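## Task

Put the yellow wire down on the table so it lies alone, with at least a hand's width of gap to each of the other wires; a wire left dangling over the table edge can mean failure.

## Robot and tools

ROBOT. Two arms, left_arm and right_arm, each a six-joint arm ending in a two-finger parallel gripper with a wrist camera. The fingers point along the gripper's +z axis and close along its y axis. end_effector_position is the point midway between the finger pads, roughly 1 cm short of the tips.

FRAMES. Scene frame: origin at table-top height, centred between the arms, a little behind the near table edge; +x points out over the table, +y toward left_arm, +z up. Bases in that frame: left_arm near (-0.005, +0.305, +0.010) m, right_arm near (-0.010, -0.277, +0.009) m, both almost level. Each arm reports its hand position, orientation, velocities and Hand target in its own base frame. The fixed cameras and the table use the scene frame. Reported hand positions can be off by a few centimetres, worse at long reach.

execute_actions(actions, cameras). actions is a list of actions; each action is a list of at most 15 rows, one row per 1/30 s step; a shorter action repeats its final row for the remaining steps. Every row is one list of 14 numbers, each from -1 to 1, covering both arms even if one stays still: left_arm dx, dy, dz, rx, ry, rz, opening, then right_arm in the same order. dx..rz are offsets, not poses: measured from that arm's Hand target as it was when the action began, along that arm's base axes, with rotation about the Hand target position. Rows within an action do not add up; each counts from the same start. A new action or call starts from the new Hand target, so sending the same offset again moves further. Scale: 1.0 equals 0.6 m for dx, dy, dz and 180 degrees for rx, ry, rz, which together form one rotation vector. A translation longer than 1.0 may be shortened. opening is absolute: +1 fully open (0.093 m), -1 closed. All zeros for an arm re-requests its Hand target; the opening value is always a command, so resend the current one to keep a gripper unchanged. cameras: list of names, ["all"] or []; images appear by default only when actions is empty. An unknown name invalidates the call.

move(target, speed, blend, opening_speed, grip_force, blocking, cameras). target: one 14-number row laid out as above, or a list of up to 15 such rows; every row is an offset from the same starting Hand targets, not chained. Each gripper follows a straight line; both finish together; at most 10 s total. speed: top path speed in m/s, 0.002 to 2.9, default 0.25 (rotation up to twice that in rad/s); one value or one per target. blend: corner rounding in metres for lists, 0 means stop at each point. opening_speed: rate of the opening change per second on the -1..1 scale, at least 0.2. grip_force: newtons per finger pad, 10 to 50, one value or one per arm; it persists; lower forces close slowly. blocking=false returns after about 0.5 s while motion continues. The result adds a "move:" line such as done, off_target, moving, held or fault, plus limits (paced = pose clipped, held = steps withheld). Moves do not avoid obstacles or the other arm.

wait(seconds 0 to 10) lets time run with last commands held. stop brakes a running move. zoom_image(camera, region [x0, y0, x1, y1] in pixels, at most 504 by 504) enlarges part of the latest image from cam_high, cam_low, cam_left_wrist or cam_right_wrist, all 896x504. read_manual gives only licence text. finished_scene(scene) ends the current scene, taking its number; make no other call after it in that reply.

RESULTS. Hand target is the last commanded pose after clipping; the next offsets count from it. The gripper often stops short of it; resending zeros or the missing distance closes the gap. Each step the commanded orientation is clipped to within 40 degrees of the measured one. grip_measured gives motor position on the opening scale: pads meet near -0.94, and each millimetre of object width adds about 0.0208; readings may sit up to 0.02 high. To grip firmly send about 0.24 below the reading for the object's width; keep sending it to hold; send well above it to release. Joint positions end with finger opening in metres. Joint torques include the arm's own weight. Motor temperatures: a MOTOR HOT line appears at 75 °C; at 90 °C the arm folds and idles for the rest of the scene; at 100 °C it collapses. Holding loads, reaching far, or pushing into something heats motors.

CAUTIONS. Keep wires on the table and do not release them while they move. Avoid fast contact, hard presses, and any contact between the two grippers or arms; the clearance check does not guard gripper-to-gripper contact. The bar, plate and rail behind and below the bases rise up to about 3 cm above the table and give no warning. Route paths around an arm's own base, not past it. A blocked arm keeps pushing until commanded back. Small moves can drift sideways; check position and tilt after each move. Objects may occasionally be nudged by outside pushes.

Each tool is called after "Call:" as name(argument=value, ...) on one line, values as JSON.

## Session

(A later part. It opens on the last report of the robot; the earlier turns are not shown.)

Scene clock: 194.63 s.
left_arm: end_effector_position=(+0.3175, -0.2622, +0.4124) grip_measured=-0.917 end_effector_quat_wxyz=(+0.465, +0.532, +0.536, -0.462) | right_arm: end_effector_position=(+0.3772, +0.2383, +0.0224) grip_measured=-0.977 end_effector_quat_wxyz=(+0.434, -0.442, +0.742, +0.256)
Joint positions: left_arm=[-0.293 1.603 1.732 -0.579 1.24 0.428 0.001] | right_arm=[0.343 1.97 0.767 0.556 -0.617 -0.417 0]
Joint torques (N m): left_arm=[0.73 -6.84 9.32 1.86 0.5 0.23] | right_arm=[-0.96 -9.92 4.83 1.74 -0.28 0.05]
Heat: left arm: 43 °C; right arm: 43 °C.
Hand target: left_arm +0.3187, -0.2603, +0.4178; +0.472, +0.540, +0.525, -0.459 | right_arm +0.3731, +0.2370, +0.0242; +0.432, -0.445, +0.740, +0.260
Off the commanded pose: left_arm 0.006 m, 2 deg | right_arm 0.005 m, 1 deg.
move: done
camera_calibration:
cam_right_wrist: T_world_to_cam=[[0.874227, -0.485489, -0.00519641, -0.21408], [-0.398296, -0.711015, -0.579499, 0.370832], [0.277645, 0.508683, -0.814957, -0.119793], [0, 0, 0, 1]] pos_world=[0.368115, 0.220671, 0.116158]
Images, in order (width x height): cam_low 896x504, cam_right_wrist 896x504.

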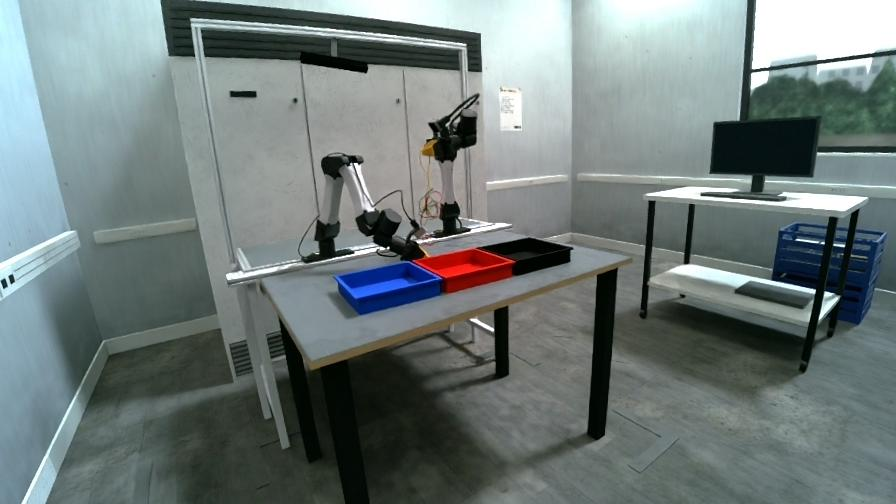

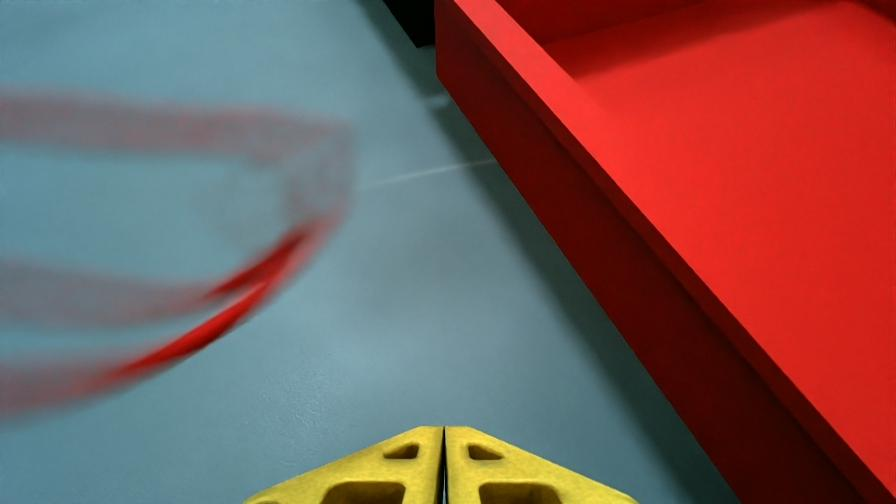

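Call:
move(target=[0,0,0,0,0,0,-0.924208,-0.09,-0.2,0.36,0.147,-0.078,0,0], speed=0.3, cameras=["cam_right_wrist","cam_low"])

Call:
zoom_image(camera="cam_low", region=[365, 130, 465, 270])

Scene clock: 201.43 s.
left_arm: end_effector_position=(+0.3173, -0.2622, +0.4120) grip_measured=-0.917 end_effector_quat_wxyz=(+0.464, +0.532, +0.537, -0.462) | right_arm: end_effector_position=(+0.3204, +0.1176, +0.2453) grip_measured=-0.001 end_effector_quat_wxyz=(+0.612, -0.364, +0.602, +0.361)
Joint positions: left_arm=[-0.293 1.603 1.732 -0.583 1.24 0.43 0.001] | right_arm=[-0.127 1.304 0.537 0.795 -1.203 0.016 0.045]
Joint torques (N m): left_arm=[0.72 -6.78 9.46 1.86 0.5 0.23] | right_arm=[-0.84 -2.88 6.31 1.94 -0.04 0.18]
Heat: left arm: 42 °C; right arm: 43 °C.
Hand target: left_arm +0.3187, -0.2603, +0.4178; +0.471, +0.540, +0.525, -0.459 | right_arm +0.3190, +0.1170, +0.2402; +0.608, -0.363, +0.603, +0.366
Off the commanded pose: left_arm 0.006 m, 2 deg | right_arm 0.005 m, 1 deg.
move: done
camera_calibration:
cam_right_wrist: T_world_to_cam=[[0.878799, -0.477189, -0.00195489, -0.225164], [-0.199974, -0.36455, -0.909458, 0.368226], [0.433271, 0.799621, -0.415791, -0.0429032], [0, 0, 0, 1]] pos_world=[0.290098, 0.0610974, 0.316607]
Images, in order (width x height): cam_low 896x504, cam_right_wrist 896x504.

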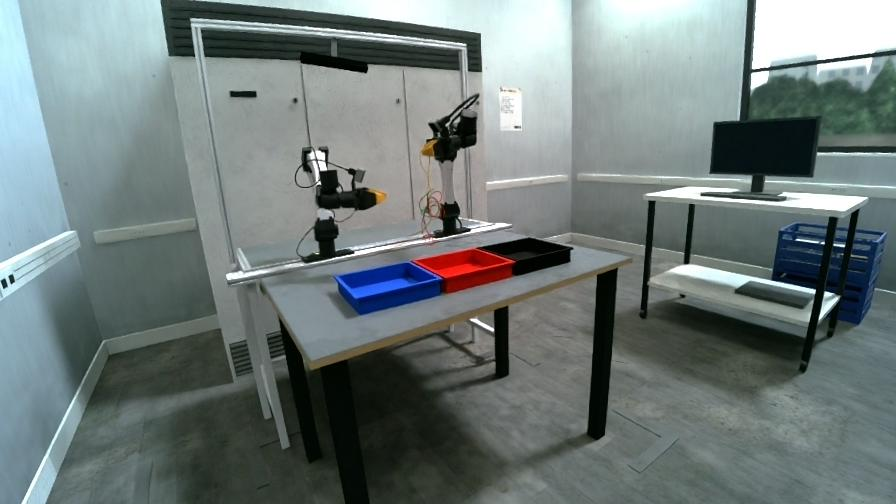

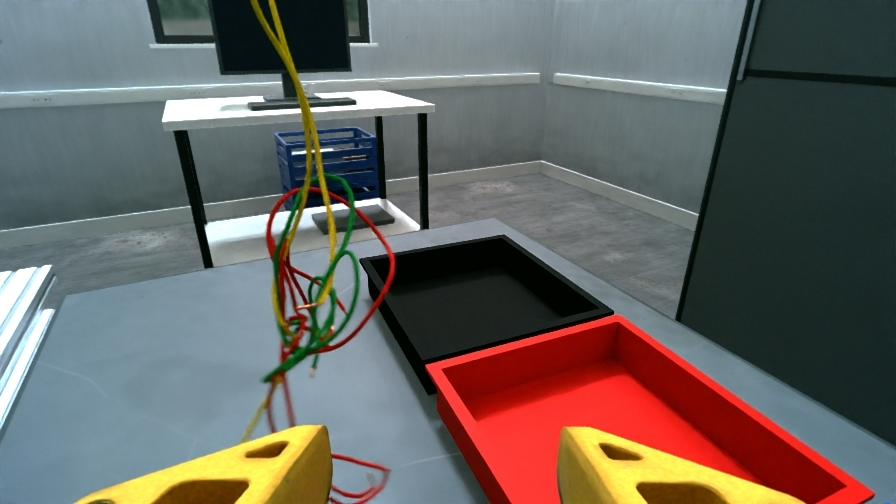

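Scaled by 3.600 from the camera's 896x504 image, which has a finer 1280x720 frame.

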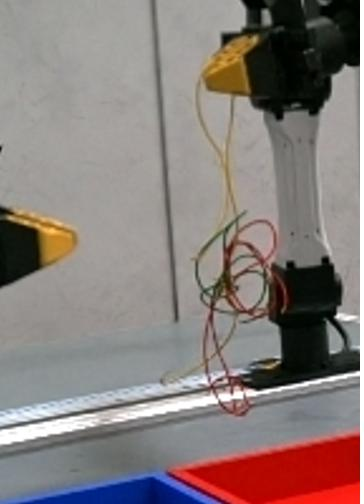

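Call:
move(target=[0,0,0,0,0,0,-0.924208,0.035,0.2,-0.092,0,0,0,-0.2], speed=0.25, cameras=["cam_right_wrist"])

Call:
zoom_image(camera="cam_right_wrist", region=[200, 50, 550, 504])

Scene clock: 211.07 s.
left_arm: end_effector_position=(+0.3173, -0.2622, +0.4120) grip_measured=-0.917 end_effector_quat_wxyz=(+0.464, +0.532, +0.537, -0.462) | right_arm: end_effector_position=(+0.3340, +0.2350, +0.1788) grip_measured=-0.199 end_effector_quat_wxyz=(+0.599, -0.366, +0.609, +0.370)
Joint positions: left_arm=[-0.293 1.603 1.732 -0.583 1.24 0.43 0.001] | right_arm=[0.321 1.636 0.509 1.113 -0.772 0.003 0.036]
Joint torques (N m): left_arm=[0.72 -6.76 9.46 1.87 0.5 0.23] | right_arm=[-0.21 -4.81 8.06 2.26 0.16 0.16]
Heat: left arm: 44 °C; right arm: 43 °C.
Hand target: left_arm +0.3187, -0.2603, +0.4178; +0.471, +0.540, +0.525, -0.459 | right_arm +0.3400, +0.2370, +0.1849; +0.608, -0.363, +0.603, +0.366
Off the commanded pose: left_arm 0.006 m, 2 deg | right_arm 0.009 m, 1 deg.
move: done
camera_calibration:
cam_right_wrist: T_world_to_cam=[[0.88644, -0.462179, -0.0247896, -0.18317], [-0.220475, -0.374557, -0.90061, 0.360952], [0.406958, 0.803802, -0.433921, -0.159403], [0, 0, 0, 1]] pos_world=[0.306821, 0.178668, 0.251368]
Images, in order (width x height): cam_right_wrist 896x504.

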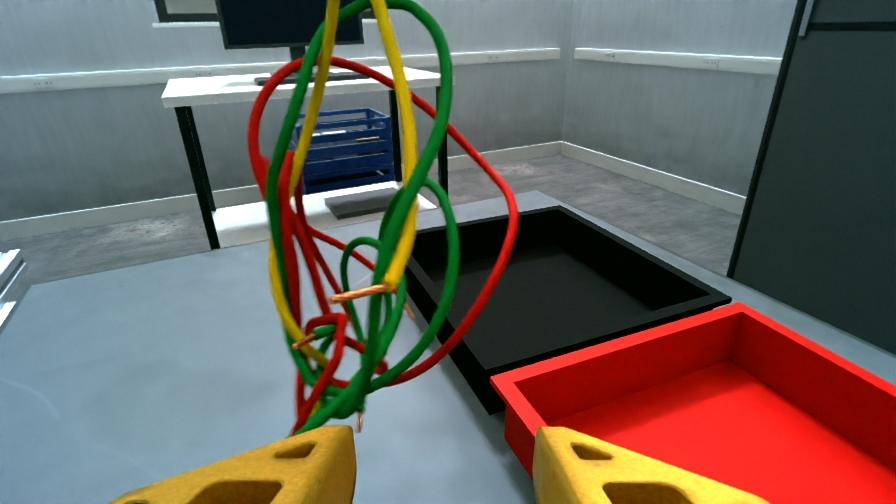

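Scaled by 1.110 from the camera's 896x504 image, which has a finer 1280x720 frame.

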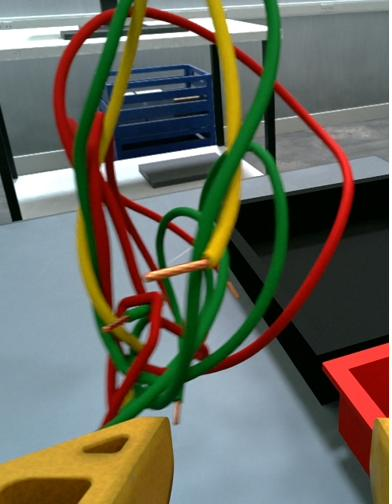

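Call:
move(target=[0,0,0,0,0,0,-0.924208,0.061,0.085,0.01,0,0,0,-0.32], speed=0.12, cameras=["cam_right_wrist"])

Scene clock: 219.37 s.
left_arm: end_effector_position=(+0.3173, -0.2622, +0.4120) grip_measured=-0.917 end_effector_quat_wxyz=(+0.464, +0.532, +0.537, -0.462) | right_arm: end_effector_position=(+0.3708, +0.2854, +0.1914) grip_measured=-0.319 end_effector_quat_wxyz=(+0.610, -0.367, +0.599, +0.368)
Joint positions: left_arm=[-0.293 1.603 1.732 -0.583 1.24 0.43 0.001] | right_arm=[0.434 1.786 0.73 1.074 -0.659 0.003 0.03]
Joint torques (N m): left_arm=[0.73 -6.76 9.47 1.87 0.5 0.23] | right_arm=[-0.21 -6.61 8.66 1.96 0.18 0.17]
Heat: left arm: 44 °C; right arm: 44 °C.
Hand target: left_arm +0.3187, -0.2603, +0.4178; +0.471, +0.540, +0.525, -0.459 | right_arm +0.3766, +0.2881, +0.1910; +0.608, -0.363, +0.603, +0.366
Off the commanded pose: left_arm 0.006 m, 2 deg | right_arm 0.006 m, 1 deg.
move: done
camera_calibration:
cam_right_wrist: T_world_to_cam=[[0.886479, -0.462744, -0.00473887, -0.195845], [-0.194582, -0.363432, -0.911073, 0.388427], [0.419871, 0.80857, -0.412217, -0.219691], [0, 0, 0, 1]] pos_world=[0.341435, 0.228176, 0.262397]
Images, in order (width x height): cam_right_wrist 896x504.

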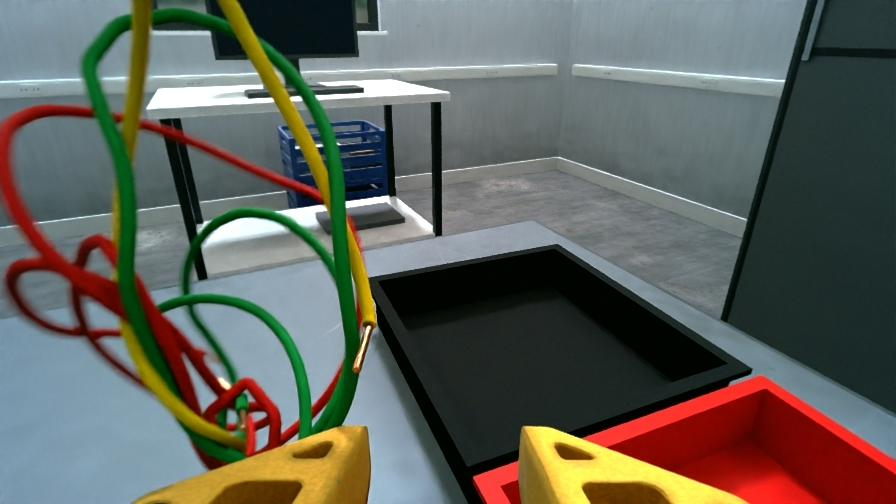

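Call:
move(target=[0,0,0,0,0,0,-0.924208,-0.05,-0.06,-0.013,0,0,0,-0.32], speed=0.12, cameras=["cam_right_wrist"])

Scene clock: 226.73 s.
left_arm: end_effector_position=(+0.3173, -0.2622, +0.4120) grip_measured=-0.917 end_effector_quat_wxyz=(+0.464, +0.532, +0.537, -0.462) | right_arm: end_effector_position=(+0.3510, +0.2536, +0.1742) grip_measured=-0.319 end_effector_quat_wxyz=(+0.600, -0.360, +0.615, +0.364)
Joint positions: left_arm=[-0.293 1.603 1.732 -0.583 1.24 0.43 0.001] | right_arm=[0.371 1.718 0.584 1.116 -0.704 0.003 0.03]
Joint torques (N m): left_arm=[0.72 -6.78 9.47 1.87 0.5 0.23] | right_arm=[-0.83 -8.57 5.29 2.29 -0.08 0.16]
Heat: left arm: 45 °C; right arm: 44 °C.
Hand target: left_arm +0.3187, -0.2603, +0.4179; +0.471, +0.540, +0.525, -0.459 | right_arm +0.3466, +0.2521, +0.1833; +0.609, -0.363, +0.603, +0.366
Off the commanded pose: left_arm 0.006 m, 2 deg | right_arm 0.010 m, 2 deg.
move: done
camera_calibration:
cam_right_wrist: T_world_to_cam=[[0.877689, -0.478427, -0.0277452, -0.18203], [-0.23157, -0.372711, -0.898589, 0.370506], [0.419568, 0.795107, -0.437913, -0.184743], [0, 0, 0, 1]] pos_world=[0.323076, 0.197894, 0.246981]
Images, in order (width x height): cam_right_wrist 896x504.

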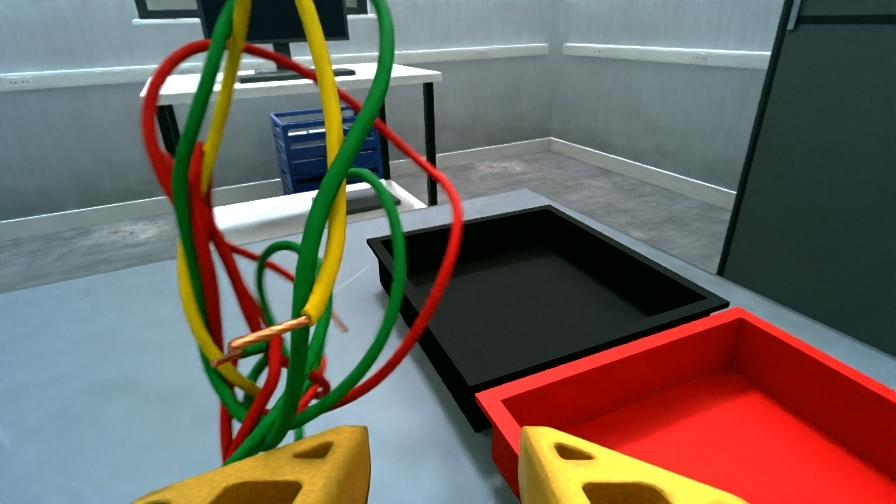

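Call:
move(target=[[0,0,0,0,0,0,-0.924208,-0.01,0.005,0.01,0,0,0,-0.44],[0,0,0,0,0,0,-0.924208,0.022,0.065,0.01,0,0,0,-0.44]], speed=0.1, cameras=["cam_right_wrist"])

Scene clock: 235.33 s.
left_arm: end_effector_position=(+0.3173, -0.2622, +0.4120) grip_measured=-0.917 end_effector_quat_wxyz=(+0.464, +0.532, +0.537, -0.462) | right_arm: end_effector_position=(+0.3541, +0.2881, +0.1890) grip_measured=-0.439 end_effector_quat_wxyz=(+0.609, -0.367, +0.599, +0.368)
Joint positions: left_arm=[-0.293 1.603 1.732 -0.583 1.24 0.43 0.001] | right_arm=[0.464 1.749 0.67 1.096 -0.628 0.003 0.024]
Joint torques (N m): left_arm=[0.72 -6.78 9.47 1.87 0.5 0.22] | right_arm=[-0.18 -6.27 8.59 1.97 0.13 0.15]
Heat: left arm: 46 °C; right arm: 43 °C.
Hand target: left_arm +0.3187, -0.2603, +0.4179; +0.472, +0.540, +0.525, -0.459 | right_arm +0.3598, +0.2909, +0.1892; +0.608, -0.363, +0.603, +0.366
Off the commanded pose: left_arm 0.006 m, 2 deg | right_arm 0.006 m, 1 deg.
move: done
camera_calibration:
cam_right_wrist: T_world_to_cam=[[0.886486, -0.462714, -0.00610272, -0.179544], [-0.196091, -0.363669, -0.910655, 0.384612], [0.419154, 0.80848, -0.413122, -0.21532], [0, 0, 0, 1]] pos_world=[0.324834, 0.230876, 0.2602]
Images, in order (width x height): cam_right_wrist 896x504.

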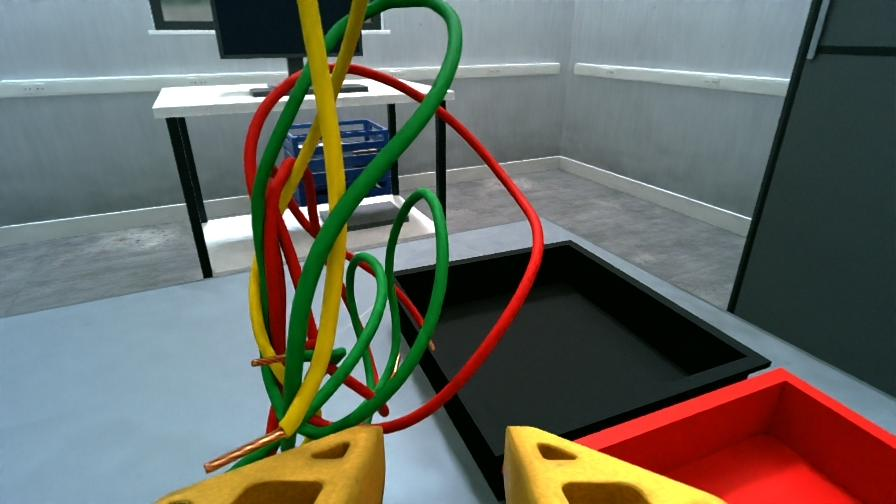

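Call:
move(target=[0,0,0,0,0,0,-0.924208,0.012,0.022,0.012,0,0,0,-0.44], speed=0.1, cameras=["cam_right_wrist"])

Call:
move(target=[0,0,0,0,0,0,-0.924208,0,0,0,0,0,0,-1], opening_speed=0.8, cameras=["cam_right_wrist"])

Scene clock: 240.70 s.
left_arm: end_effector_position=(+0.3173, -0.2622, +0.4120) grip_measured=-0.917 end_effector_quat_wxyz=(+0.464, +0.532, +0.537, -0.462) | right_arm: end_effector_position=(+0.3618, +0.3007, +0.1962) grip_measured=-0.439 end_effector_quat_wxyz=(+0.609, -0.366, +0.599, +0.368)
Joint positions: left_arm=[-0.293 1.603 1.732 -0.583 1.24 0.43 0.001] | right_arm=[0.489 1.765 0.732 1.049 -0.602 0.003 0.024]
Joint torques (N m): left_arm=[0.72 -6.76 9.47 1.87 0.5 0.22] | right_arm=[-0.05 -6.5 8.95 1.93 0.15 0.16]
Heat: left arm: 46 °C; right arm: 43 °C.
Hand target: left_arm +0.3187, -0.2603, +0.4179; +0.472, +0.540, +0.525, -0.459 | right_arm +0.3670, +0.3042, +0.1964; +0.608, -0.363, +0.603, +0.366
Off the commanded pose: left_arm 0.006 m, 2 deg | right_arm 0.006 m, 1 deg.
move: done
camera_calibration:
cam_right_wrist: T_world_to_cam=[[0.885922, -0.463787, -0.00664841, -0.179898], [-0.196972, -0.3632, -0.910653, 0.397348], [0.419934, 0.808076, -0.413119, -0.225963], [0, 0, 0, 1]] pos_world=[0.332531, 0.243478, 0.2673]
Images, in order (width x height): cam_right_wrist 896x504.

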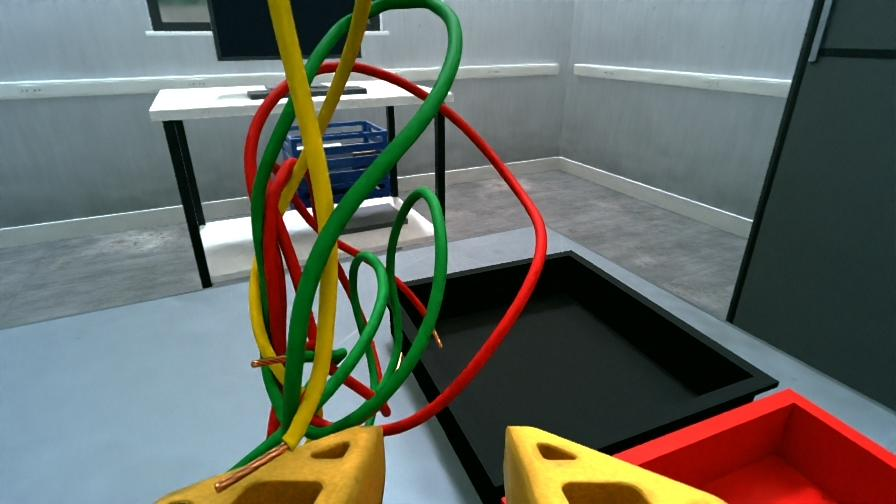

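Scene clock: 241.60 s.
left_arm: end_effector_position=(+0.3173, -0.2622, +0.4120) grip_measured=-0.917 end_effector_quat_wxyz=(+0.464, +0.532, +0.537, -0.462) | right_arm: end_effector_position=(+0.3618, +0.3007, +0.1961) grip_measured=-0.977 end_effector_quat_wxyz=(+0.609, -0.366, +0.599, +0.368)
Joint positions: left_arm=[-0.293 1.603 1.732 -0.583 1.24 0.43 0.001] | right_arm=[0.489 1.765 0.732 1.049 -0.602 0.003 0]
Joint torques (N m): left_arm=[0.72 -6.78 9.47 1.86 0.5 0.23] | right_arm=[0.17 -6.61 8.96 1.98 0.17 0.1]
Heat: left arm: 46 °C; right arm: 43 °C.
Hand target: left_arm +0.3187, -0.2603, +0.4179; +0.472, +0.540, +0.525, -0.459 | right_arm +0.3670, +0.3042, +0.1964; +0.609, -0.363, +0.603, +0.366
Off the commanded pose: left_arm 0.006 m, 2 deg | right_arm 0.006 m, 1 deg.
move: done
camera_calibration:
cam_right_wrist: T_world_to_cam=[[0.885943, -0.463743, -0.00685895, -0.179859], [-0.19727, -0.363402, -0.910507, 0.397458], [0.419749, 0.808011, -0.413436, -0.2258], [0, 0, 0, 1]] pos_world=[0.332531, 0.243478, 0.267301]
Images, in order (width x height): cam_right_wrist 896x504.

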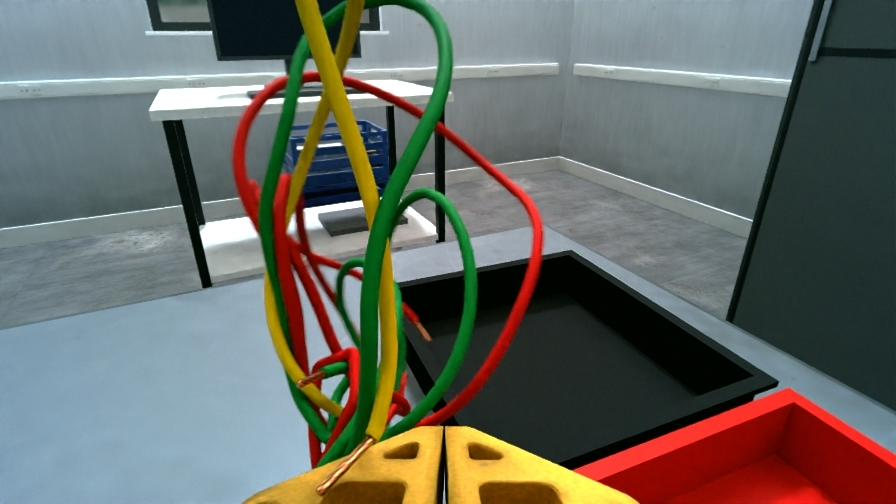

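Call:
move(target=[0,0,0,0,0,0,-0.924208,-0.03,-0.06,0,0,0,0,-1], speed=0.1, cameras=["cam_right_wrist"])

Scene clock: 246.07 s.
left_arm: end_effector_position=(+0.3173, -0.2622, +0.4120) grip_measured=-0.917 end_effector_quat_wxyz=(+0.464, +0.532, +0.537, -0.462) | right_arm: end_effector_position=(+0.3539, +0.2698, +0.1891) grip_measured=-0.977 end_effector_quat_wxyz=(+0.603, -0.360, +0.612, +0.363)
Joint positions: left_arm=[-0.293 1.603 1.732 -0.583 1.24 0.43 0.001] | right_arm=[0.419 1.697 0.638 1.049 -0.655 0.003 0]
Joint torques (N m): left_arm=[0.72 -6.78 9.47 1.87 0.5 0.23] | right_arm=[-0.69 -8.87 5.76 2.23 -0.06 0.15]
Heat: left arm: 46 °C; right arm: 43 °C.
Hand target: left_arm +0.3187, -0.2603, +0.4179; +0.472, +0.540, +0.525, -0.459 | right_arm +0.3490, +0.2682, +0.1964; +0.609, -0.363, +0.603, +0.366
Off the commanded pose: left_arm 0.006 m, 2 deg | right_arm 0.009 m, 1 deg.
move: done
camera_calibration:
cam_right_wrist: T_world_to_cam=[[0.877338, -0.479384, -0.021666, -0.17726], [-0.224437, -0.370006, -0.901512, 0.387971], [0.424154, 0.795793, -0.432212, -0.195178], [0, 0, 0, 1]] pos_world=[0.325377, 0.213897, 0.261562]
Images, in order (width x height): cam_right_wrist 896x504.

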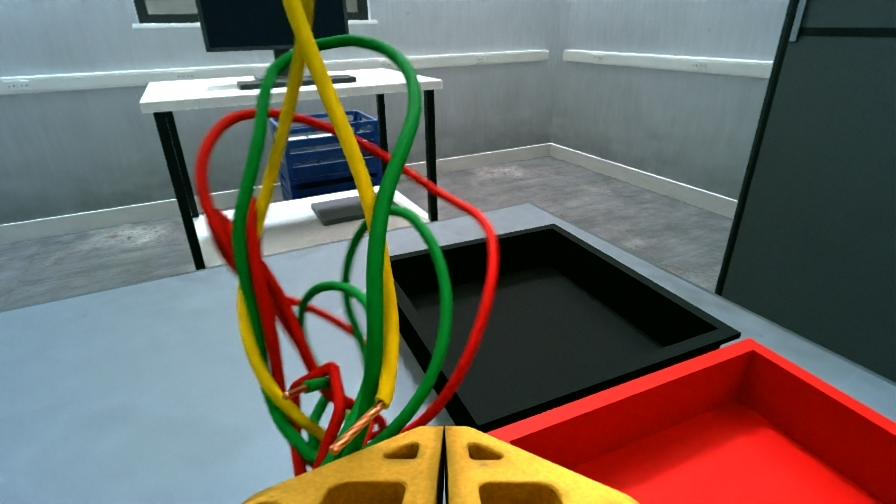

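Call:
move(target=[[0,0,0,0,0,0,-0.924208,0.006,-0.003,0.008,0,0,0,-0.4],[0,0,0,0,0,0,-0.924208,0.0505,0.079,0.01,0,0,0,-0.4]], speed=0.1, cameras=["cam_right_wrist"])

Scene clock: 261.80 s.
left_arm: end_effector_position=(+0.3173, -0.2622, +0.4120) grip_measured=-0.917 end_effector_quat_wxyz=(+0.464, +0.532, +0.537, -0.462) | right_arm: end_effector_position=(+0.3735, +0.3126, +0.2021) grip_measured=-0.401 end_effector_quat_wxyz=(+0.609, -0.367, +0.599, +0.368)
Joint positions: left_arm=[-0.293 1.603 1.732 -0.583 1.24 0.43 0.001] | right_arm=[0.503 1.798 0.808 1.006 -0.59 0.003 0.026]
Joint torques (N m): left_arm=[0.73 -6.76 9.47 1.87 0.5 0.23] | right_arm=[-0.1 -7.02 9.11 1.96 0.21 0.16]
Motor temperatures (°C): left_arm=[29 36 47 38 25 27 26] | right_arm=[28 37 43 41 25 24 28]
Heat: left arm: 47 °C; right arm: 43 °C.
Hand target: left_arm +0.3187, -0.2603, +0.4179; +0.472, +0.540, +0.525, -0.459 | right_arm +0.3793, +0.3156, +0.2025; +0.609, -0.363, +0.603, +0.366
Off the commanded pose: left_arm 0.006 m, 2 deg | right_arm 0.007 m, 1 deg.
move: done
camera_calibration:
cam_right_wrist: T_world_to_cam=[[0.88666, -0.462369, -0.00699868, -0.185406], [-0.196777, -0.363566, -0.910549, 0.409476], [0.418465, 0.808724, -0.413343, -0.237695], [0, 0, 0, 1]] pos_world=[0.344435, 0.255375, 0.273301]
Images, in order (width x height): cam_right_wrist 896x504.

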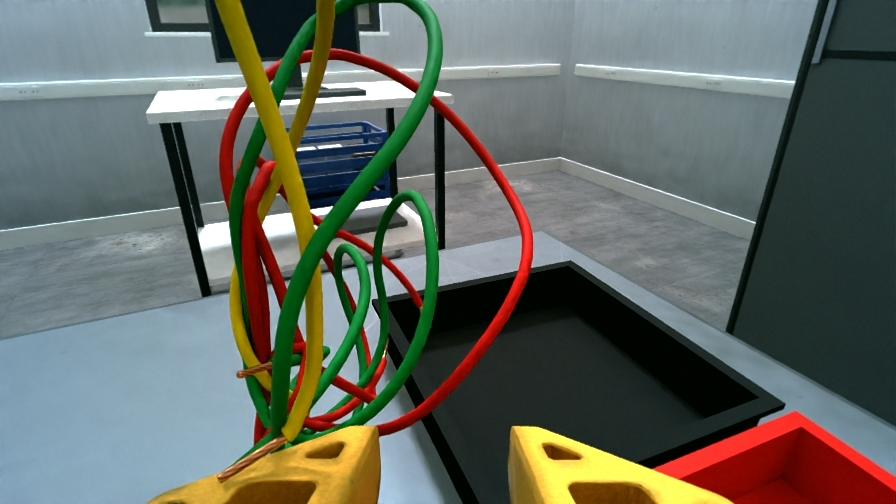

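Call:
move(target=[[0,0,0,0,0,0,-0.924208,-0.012,-0.022,0.04,0,0,0,-0.4],[0,0,0,0,0,0,-0.924208,0.025,0.04,0.04,0,0,0,-0.4]], speed=0.15, cameras=["cam_right_wrist"])

Scene clock: 267.47 s.
left_arm: end_effector_position=(+0.3172, -0.2622, +0.4120) grip_measured=-0.917 end_effector_quat_wxyz=(+0.464, +0.532, +0.537, -0.462) | right_arm: end_effector_position=(+0.3885, +0.3368, +0.2252) grip_measured=-0.401 end_effector_quat_wxyz=(+0.608, -0.367, +0.600, +0.369)
Joint positions: left_arm=[-0.293 1.603 1.732 -0.583 1.24 0.43 0.001] | right_arm=[0.542 1.817 0.953 0.877 -0.551 0.003 0.026]
Joint torques (N m): left_arm=[0.72 -6.76 9.48 1.86 0.5 0.22] | right_arm=[-0.5 -7.5 9.77 1.98 0.15 0.12]
Heat: left arm: 47 °C; right arm: 44 °C.
Hand target: left_arm +0.3186, -0.2603, +0.4179; +0.471, +0.540, +0.525, -0.459 | right_arm +0.3943, +0.3397, +0.2264; +0.609, -0.363, +0.603, +0.366
Off the commanded pose: left_arm 0.006 m, 2 deg | right_arm 0.007 m, 1 deg.
move: done
camera_calibration:
cam_right_wrist: T_world_to_cam=[[0.88684, -0.462, -0.00847692, -0.187173], [-0.198369, -0.364085, -0.909996, 0.442836], [0.417331, 0.808702, -0.414531, -0.253268], [0, 0, 0, 1]] pos_world=[0.359534, 0.279574, 0.296405]
Images, in order (width x height): cam_right_wrist 896x504.

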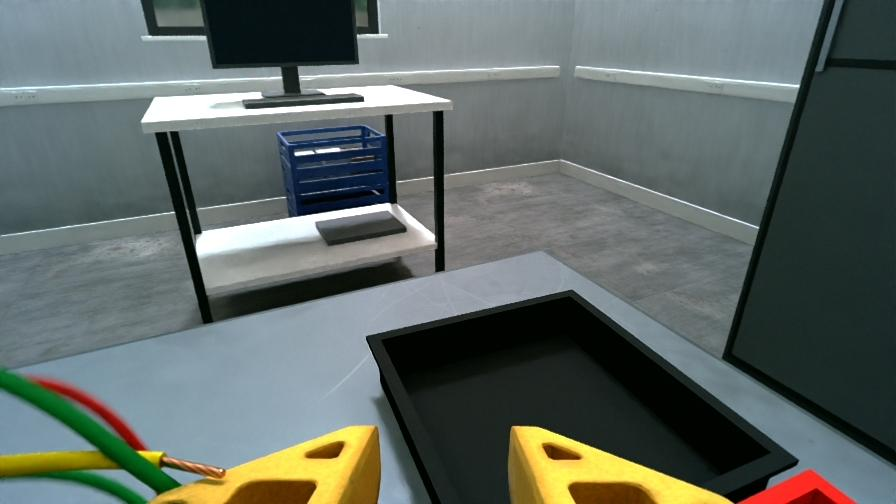

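Call:
move(target=[[0,0,0,0,0,0,-0.924208,0,-0.05,0.06,0,0,0,-0.4],[0,0,0,0,0,0,-0.924208,-0.12,-0.4,0.1,0,0,0,0.2]], speed=0.25, blend=0.02)

Call:
move(target=[[0,-0.1,-0.35,0,0,0,-0.924208,0,0,0,0,0,0,0.2],[0,0.12,-0.5,0,0,0,-0.924208,0,0,0.05,-0.31,0.164,0,0.2]], speed=0.25, blend=0.01, cameras=["cam_right_wrist","cam_low","cam_high"])

Scene clock: 276.30 s.
left_arm: end_effector_position=(+0.3172, -0.2622, +0.4120) grip_measured=-0.917 end_effector_quat_wxyz=(+0.464, +0.532, +0.537, -0.462) | right_arm: end_effector_position=(+0.3275, +0.0991, +0.2870) grip_measured=+0.199 end_effector_quat_wxyz=(+0.611, -0.360, +0.603, +0.364)
Joint positions: left_arm=[-0.293 1.603 1.732 -0.583 1.24 0.43 0.001] | right_arm=[-0.196 1.264 0.687 0.621 -1.271 0.041 0.055]
Joint torques (N m): left_arm=[0.72 -6.76 9.48 1.87 0.5 0.23] | right_arm=[-0.64 -5.38 6.98 1.48 -0.03 0.02]
Heat: left arm: 47 °C; right arm: 45 °C.
Hand target: left_arm +0.3187, -0.2603, +0.4179; +0.472, +0.540, +0.525, -0.459 | right_arm +0.3224, +0.0996, +0.2864; +0.608, -0.363, +0.603, +0.366
Off the commanded pose: left_arm 0.006 m, 2 deg | right_arm 0.005 m, 1 deg.
move: done

Scene clock: 280.70 s.
left_arm: end_effector_position=(+0.3145, -0.1904, +0.1170) grip_measured=-0.917 end_effector_quat_wxyz=(+0.468, +0.531, +0.534, -0.462) | right_arm: end_effector_position=(+0.3237, +0.0999, +0.3140) grip_measured=+0.199 end_effector_quat_wxyz=(+0.261, -0.488, +0.826, +0.107)
Joint positions: left_arm=[-0.075 1.821 0.857 -0.046 1.412 1.008 0.001] | right_arm=[0.101 1.626 2.003 -1.534 -0.407 -0.879 0.055]
Joint torques (N m): left_arm=[0.69 -6.84 7.02 1.15 0.78 0.3] | right_arm=[-0.13 -5.16 8.13 1.01 -0.12 0.21]
Heat: left arm: 46 °C; right arm: 45 °C.
Hand target: left_arm +0.3187, -0.1883, +0.1179; +0.472, +0.540, +0.525, -0.459 | right_arm +0.3223, +0.0997, +0.3165; +0.203, -0.501, +0.832, +0.122
Off the commanded pose: left_arm 0.005 m, 2 deg | right_arm 0.003 m, 7 deg.
joint sent to its limit (right arm) — joint 4 (wrist pitch), lower limit. The joint targets are off in orientation, not in position.
move: off_target (right_arm)
camera_calibration:
cam_right_wrist: T_world_to_cam=[[0.855995, -0.511482, 0.0752261, -0.249715], [-0.500316, -0.85623, -0.12866, 0.32612], [0.130218, 0.0724956, -0.988831, 0.348941], [0, 0, 0, 1]] pos_world=[0.331479, 0.126212, 0.405788]
Images, in order (width x height): cam_high 896x504, cam_low 896x504, cam_right_wrist 896x504.

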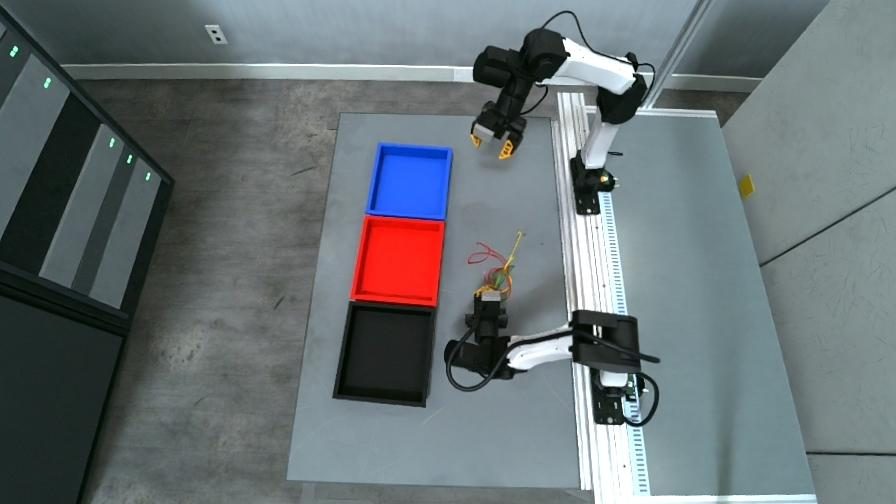

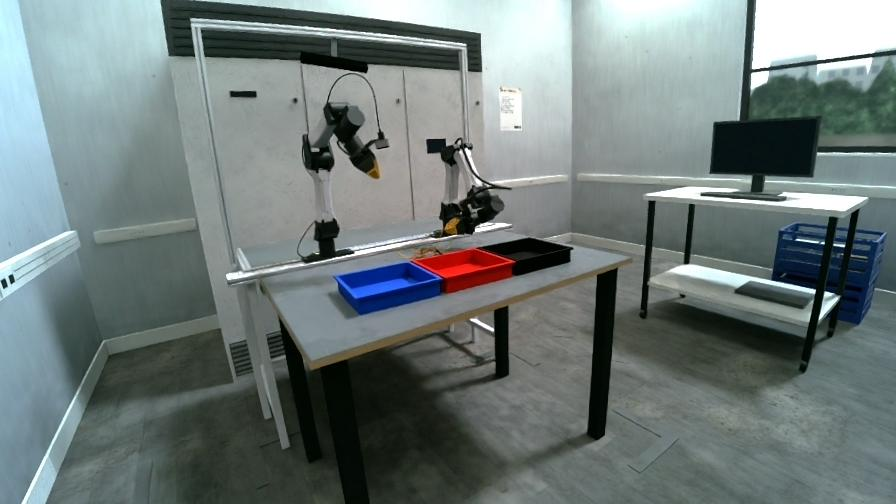

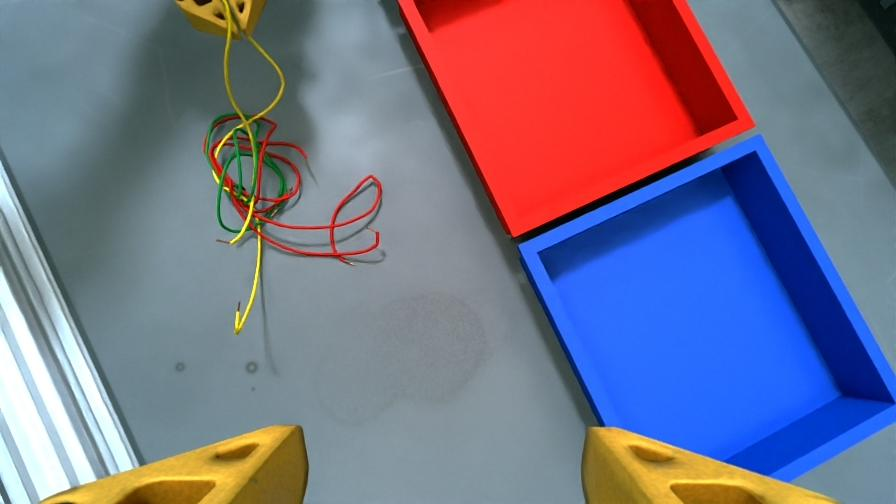

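Excellent view from above.

Call:
zoom_image(camera="cam_right_wrist", region=[170, 0, 400, 350])

Scaled by 1.440 from the camera's 896x504 image, which has a finer 1280x720 frame.

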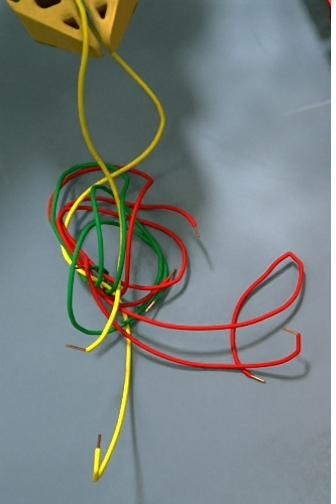

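Call:
move(target=[0,0,0,0,0,0,-0.924208,-0.04,0.265,-0.4,0,0,0,-0.2], speed=0.25, cameras=["cam_right_wrist"])

Scene clock: 291.83 s.
left_arm: end_effector_position=(+0.3145, -0.1904, +0.1170) grip_measured=-0.917 end_effector_quat_wxyz=(+0.468, +0.531, +0.534, -0.462) | right_arm: end_effector_position=(+0.2957, +0.2582, +0.0793) grip_measured=-0.199 end_effector_quat_wxyz=(+0.199, -0.504, +0.831, +0.126)
Joint positions: left_arm=[-0.075 1.821 0.857 -0.047 1.412 1.008 0.001] | right_arm=[0.627 1.693 1.134 -0.582 -0.214 -0.418 0.036]
Joint torques (N m): left_arm=[0.69 -6.98 6.69 1.27 0.78 0.21] | right_arm=[-0.47 -6.99 6.82 1.47 0.03 0.24]
Heat: left arm: 45 °C; right arm: 45 °C.
Hand target: left_arm +0.3186, -0.1885, +0.1180; +0.477, +0.535, +0.526, -0.458 (not the last commanded pose) | right_arm +0.2983, +0.2586, +0.0764; +0.203, -0.501, +0.832, +0.122
Off the commanded pose: left_arm 0.005 m, 2 deg | right_arm 0.004 m, 1 deg.
move: done
camera_calibration:
cam_right_wrist: T_world_to_cam=[[0.882402, -0.470377, -0.0105739, -0.138774], [-0.470429, -0.881672, -0.0367663, 0.407882], [0.00797131, 0.0374169, -0.999268, 0.155069], [0, 0, 0, 1]] pos_world=[0.313098, 0.288539, 0.168485]
Images, in order (width x height): cam_right_wrist 896x504.

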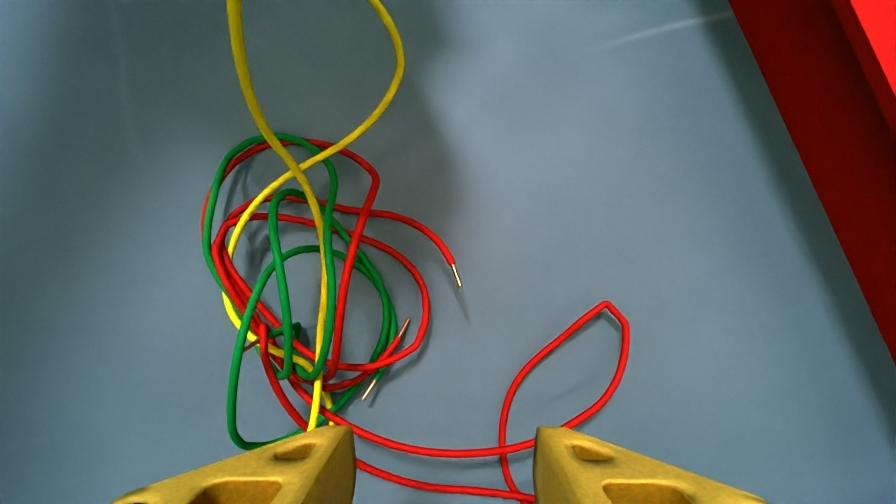

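Call:
move(target=[[0,0,0,0,0,0,-0.924208,-0.006,0.04,-0.03,0,0,0,-0.35],[0,0,0,0,0,0,-0.924208,-0.006,0.05,-0.095,0,0,0,-0.35]], speed=0.12, blend=0.003, cameras=["cam_right_wrist"])

Scene clock: 299.03 s.
left_arm: end_effector_position=(+0.3145, -0.1904, +0.1170) grip_measured=-0.917 end_effector_quat_wxyz=(+0.468, +0.531, +0.534, -0.462) | right_arm: end_effector_position=(+0.2948, +0.2874, +0.0251) grip_measured=-0.349 end_effector_quat_wxyz=(+0.202, -0.502, +0.831, +0.125)
Joint positions: left_arm=[-0.075 1.821 0.857 -0.047 1.412 1.008 0.001] | right_arm=[0.7 1.835 1.067 -0.355 -0.179 -0.347 0.028]
Joint velocities: left_arm=[within noise] | right_arm=[-0.007 -0.002 0.027 -0.007 -0.007 0.168 0.001]
Joint torques (N m): left_arm=[0.68 -6.98 6.69 1.28 0.77 0.21] | right_arm=[0.09 -7.25 6.11 1.55 0.04 0.17]
Heat: left arm: 45 °C; right arm: 45 °C.
Hand target: left_arm +0.3186, -0.1885, +0.1180; +0.477, +0.535, +0.526, -0.458 | right_arm +0.2946, +0.2886, +0.0194; +0.203, -0.501, +0.832, +0.122
Off the commanded pose: left_arm 0.005 m, 1 deg | right_arm 0.006 m, 0 deg.
move: done
camera_calibration:
cam_right_wrist: T_world_to_cam=[[0.880004, -0.47491, -0.00724094, -0.122912], [-0.474793, -0.879172, -0.0403427, 0.431918], [0.0127931, 0.0389397, -0.99916, 0.0980252], [0, 0, 0, 1]] pos_world=[0.31198, 0.317541, 0.114478]
Images, in order (width x height): cam_right_wrist 896x504.

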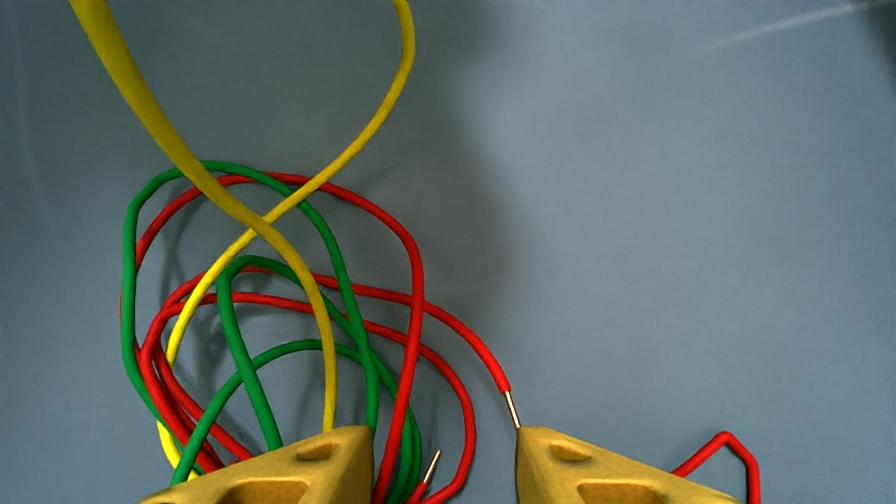

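Call:
move(target=[0,0,0,0,0,0,-0.924208,0,0,-0.027,0,0,0,-0.35], speed=0.08, cameras=["cam_right_wrist"])

Call:
move(target=[0,0,0,0,0,0,-0.924208,0,0,0,0,0,0,-1], opening_speed=0.8, cameras=["cam_right_wrist"])

Scene clock: 303.50 s.
left_arm: end_effector_position=(+0.3145, -0.1904, +0.1170) grip_measured=-0.917 end_effector_quat_wxyz=(+0.468, +0.531, +0.534, -0.462) | right_arm: end_effector_position=(+0.2976, +0.2897, +0.0131) grip_measured=-0.349 end_effector_quat_wxyz=(+0.210, -0.502, +0.830, +0.126)
Joint positions: left_arm=[-0.075 1.821 0.857 -0.047 1.412 1.008 0.001] | right_arm=[0.7 1.864 1.042 -0.285 -0.178 -0.346 0.028]
Joint torques (N m): left_arm=[0.68 -6.98 6.68 1.27 0.78 0.21] | right_arm=[0.09 -7.12 5.7 1.56 0.02 0.19]
Heat: left arm: 44 °C; right arm: 44 °C.
Hand target: left_arm +0.3186, -0.1885, +0.1180; +0.477, +0.535, +0.526, -0.458 | right_arm +0.2946, +0.2887, +0.0032; +0.203, -0.501, +0.832, +0.122
Off the commanded pose: left_arm 0.005 m, 1 deg | right_arm 0.010 m, 1 deg.
move: done
camera_calibration:
cam_right_wrist: T_world_to_cam=[[0.879742, -0.475451, -0.000887941, -0.124258], [-0.474773, -0.878385, -0.0550507, 0.434628], [0.025394, 0.048852, -0.998483, 0.0792539], [0, 0, 0, 1]] pos_world=[0.313652, 0.31882, 0.10295]
Images, in order (width x height): cam_right_wrist 896x504.

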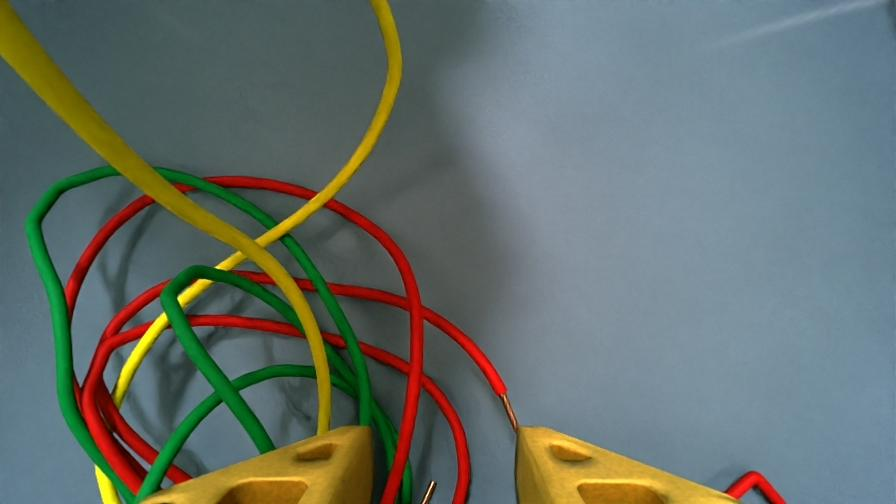

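Scene clock: 304.53 s.
left_arm: end_effector_position=(+0.3145, -0.1904, +0.1170) grip_measured=-0.917 end_effector_quat_wxyz=(+0.468, +0.531, +0.534, -0.462) | right_arm: end_effector_position=(+0.2976, +0.2897, +0.0131) grip_measured=-0.973 end_effector_quat_wxyz=(+0.210, -0.502, +0.830, +0.126)
Joint positions: left_arm=[-0.075 1.821 0.857 -0.047 1.412 1.008 0.001] | right_arm=[0.7 1.864 1.042 -0.285 -0.178 -0.346 0]
Joint torques (N m): left_arm=[0.68 -6.98 6.69 1.27 0.78 0.21] | right_arm=[0.09 -7.06 5.57 1.5 0.05 0.19]
Heat: left arm: 44 °C; right arm: 44 °C.
Hand target: left_arm +0.3186, -0.1885, +0.1180; +0.477, +0.535, +0.526, -0.458 | right_arm +0.2946, +0.2887, +0.0032; +0.203, -0.501, +0.832, +0.122
Off the commanded pose: left_arm 0.005 m, 1 deg | right_arm 0.010 m, 1 deg.
move: done
camera_calibration:
cam_right_wrist: T_world_to_cam=[[0.879579, -0.475751, -0.00113634, -0.124174], [-0.475085, -0.878217, -0.0550421, 0.434719], [0.0251884, 0.0489537, -0.998483, 0.0792835], [0, 0, 0, 1]] pos_world=[0.313752, 0.31882, 0.10295]
Images, in order (width x height): cam_right_wrist 896x504.

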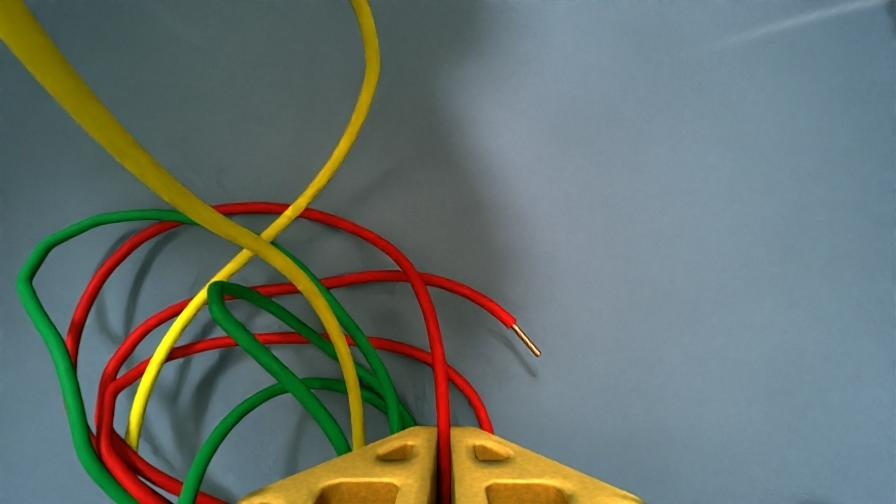

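Call:
move(target=[0,-0.05,0.4,0,0,0,-0.924208,0,0,0.02,0,0,0,-1], speed=0.15, cameras=["cam_right_wrist","cam_low"])

Call:
zoom_image(camera="cam_low", region=[365, 130, 465, 270])

Scene clock: 310.53 s.
left_arm: end_effector_position=(+0.3212, -0.2161, +0.3139) grip_measured=-0.917 end_effector_quat_wxyz=(+0.423, +0.500, +0.594, -0.467) | right_arm: end_effector_position=(+0.3237, +0.3145, +0.0578) grip_measured=-0.973 end_effector_quat_wxyz=(+0.291, -0.488, +0.810, +0.148)
Joint positions: left_arm=[-0.162 1.564 1.423 -0.68 1.286 0.665 0.001] | right_arm=[0.7 1.82 1.085 -0.195 -0.191 -0.321 0]
Joint torques (N m): left_arm=[0.35 -10.02 12.72 2.28 1.35 0.25] | right_arm=[0.01 -6.11 4.6 0.37 0.1 -0.12]
Heat: left arm: 44 °C; right arm: 44 °C.
Hand target: left_arm +0.3187, -0.2184, +0.3579; +0.476, +0.535, +0.527, -0.458 | right_arm +0.2946, +0.2886, +0.0152; +0.203, -0.501, +0.832, +0.122
Off the commanded pose: left_arm 0.044 m, 11 deg | right_arm 0.058 m, 11 deg.
move: off_target (left_arm, right_arm)
camera_calibration:
cam_right_wrist: T_world_to_cam=[[0.870479, -0.490693, 0.03857, -0.129938], [-0.471145, -0.853346, -0.22321, 0.471967], [0.142441, 0.176127, -0.974007, 0.0426531], [0, 0, 0, 1]] pos_world=[0.329397, 0.33148, 0.151904]
Images, in order (width x height): cam_low 896x504, cam_right_wrist 896x504.

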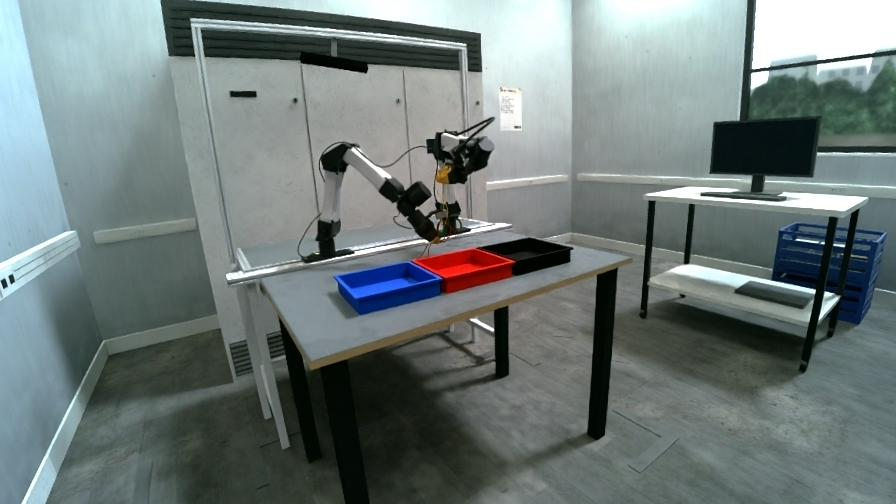

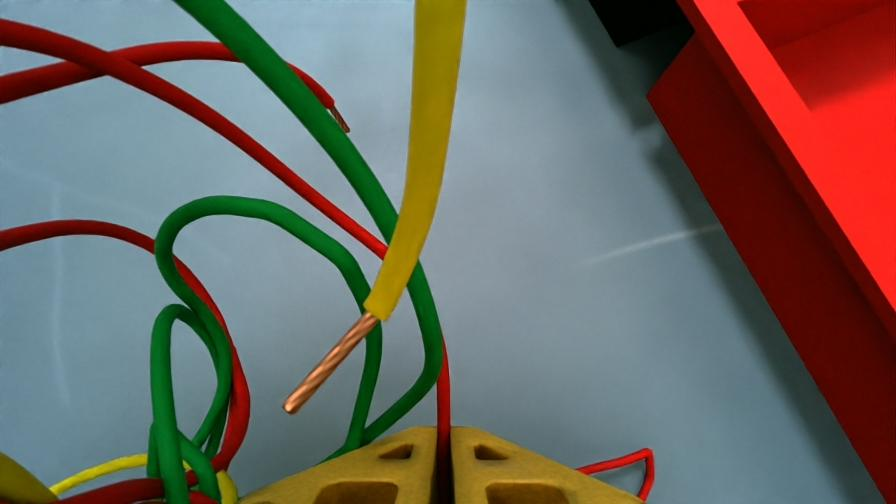

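Scaled by 3.600 from the camera's 896x504 image, which has a finer 1280x720 frame.

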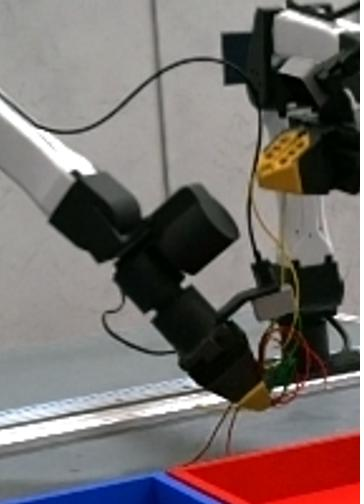

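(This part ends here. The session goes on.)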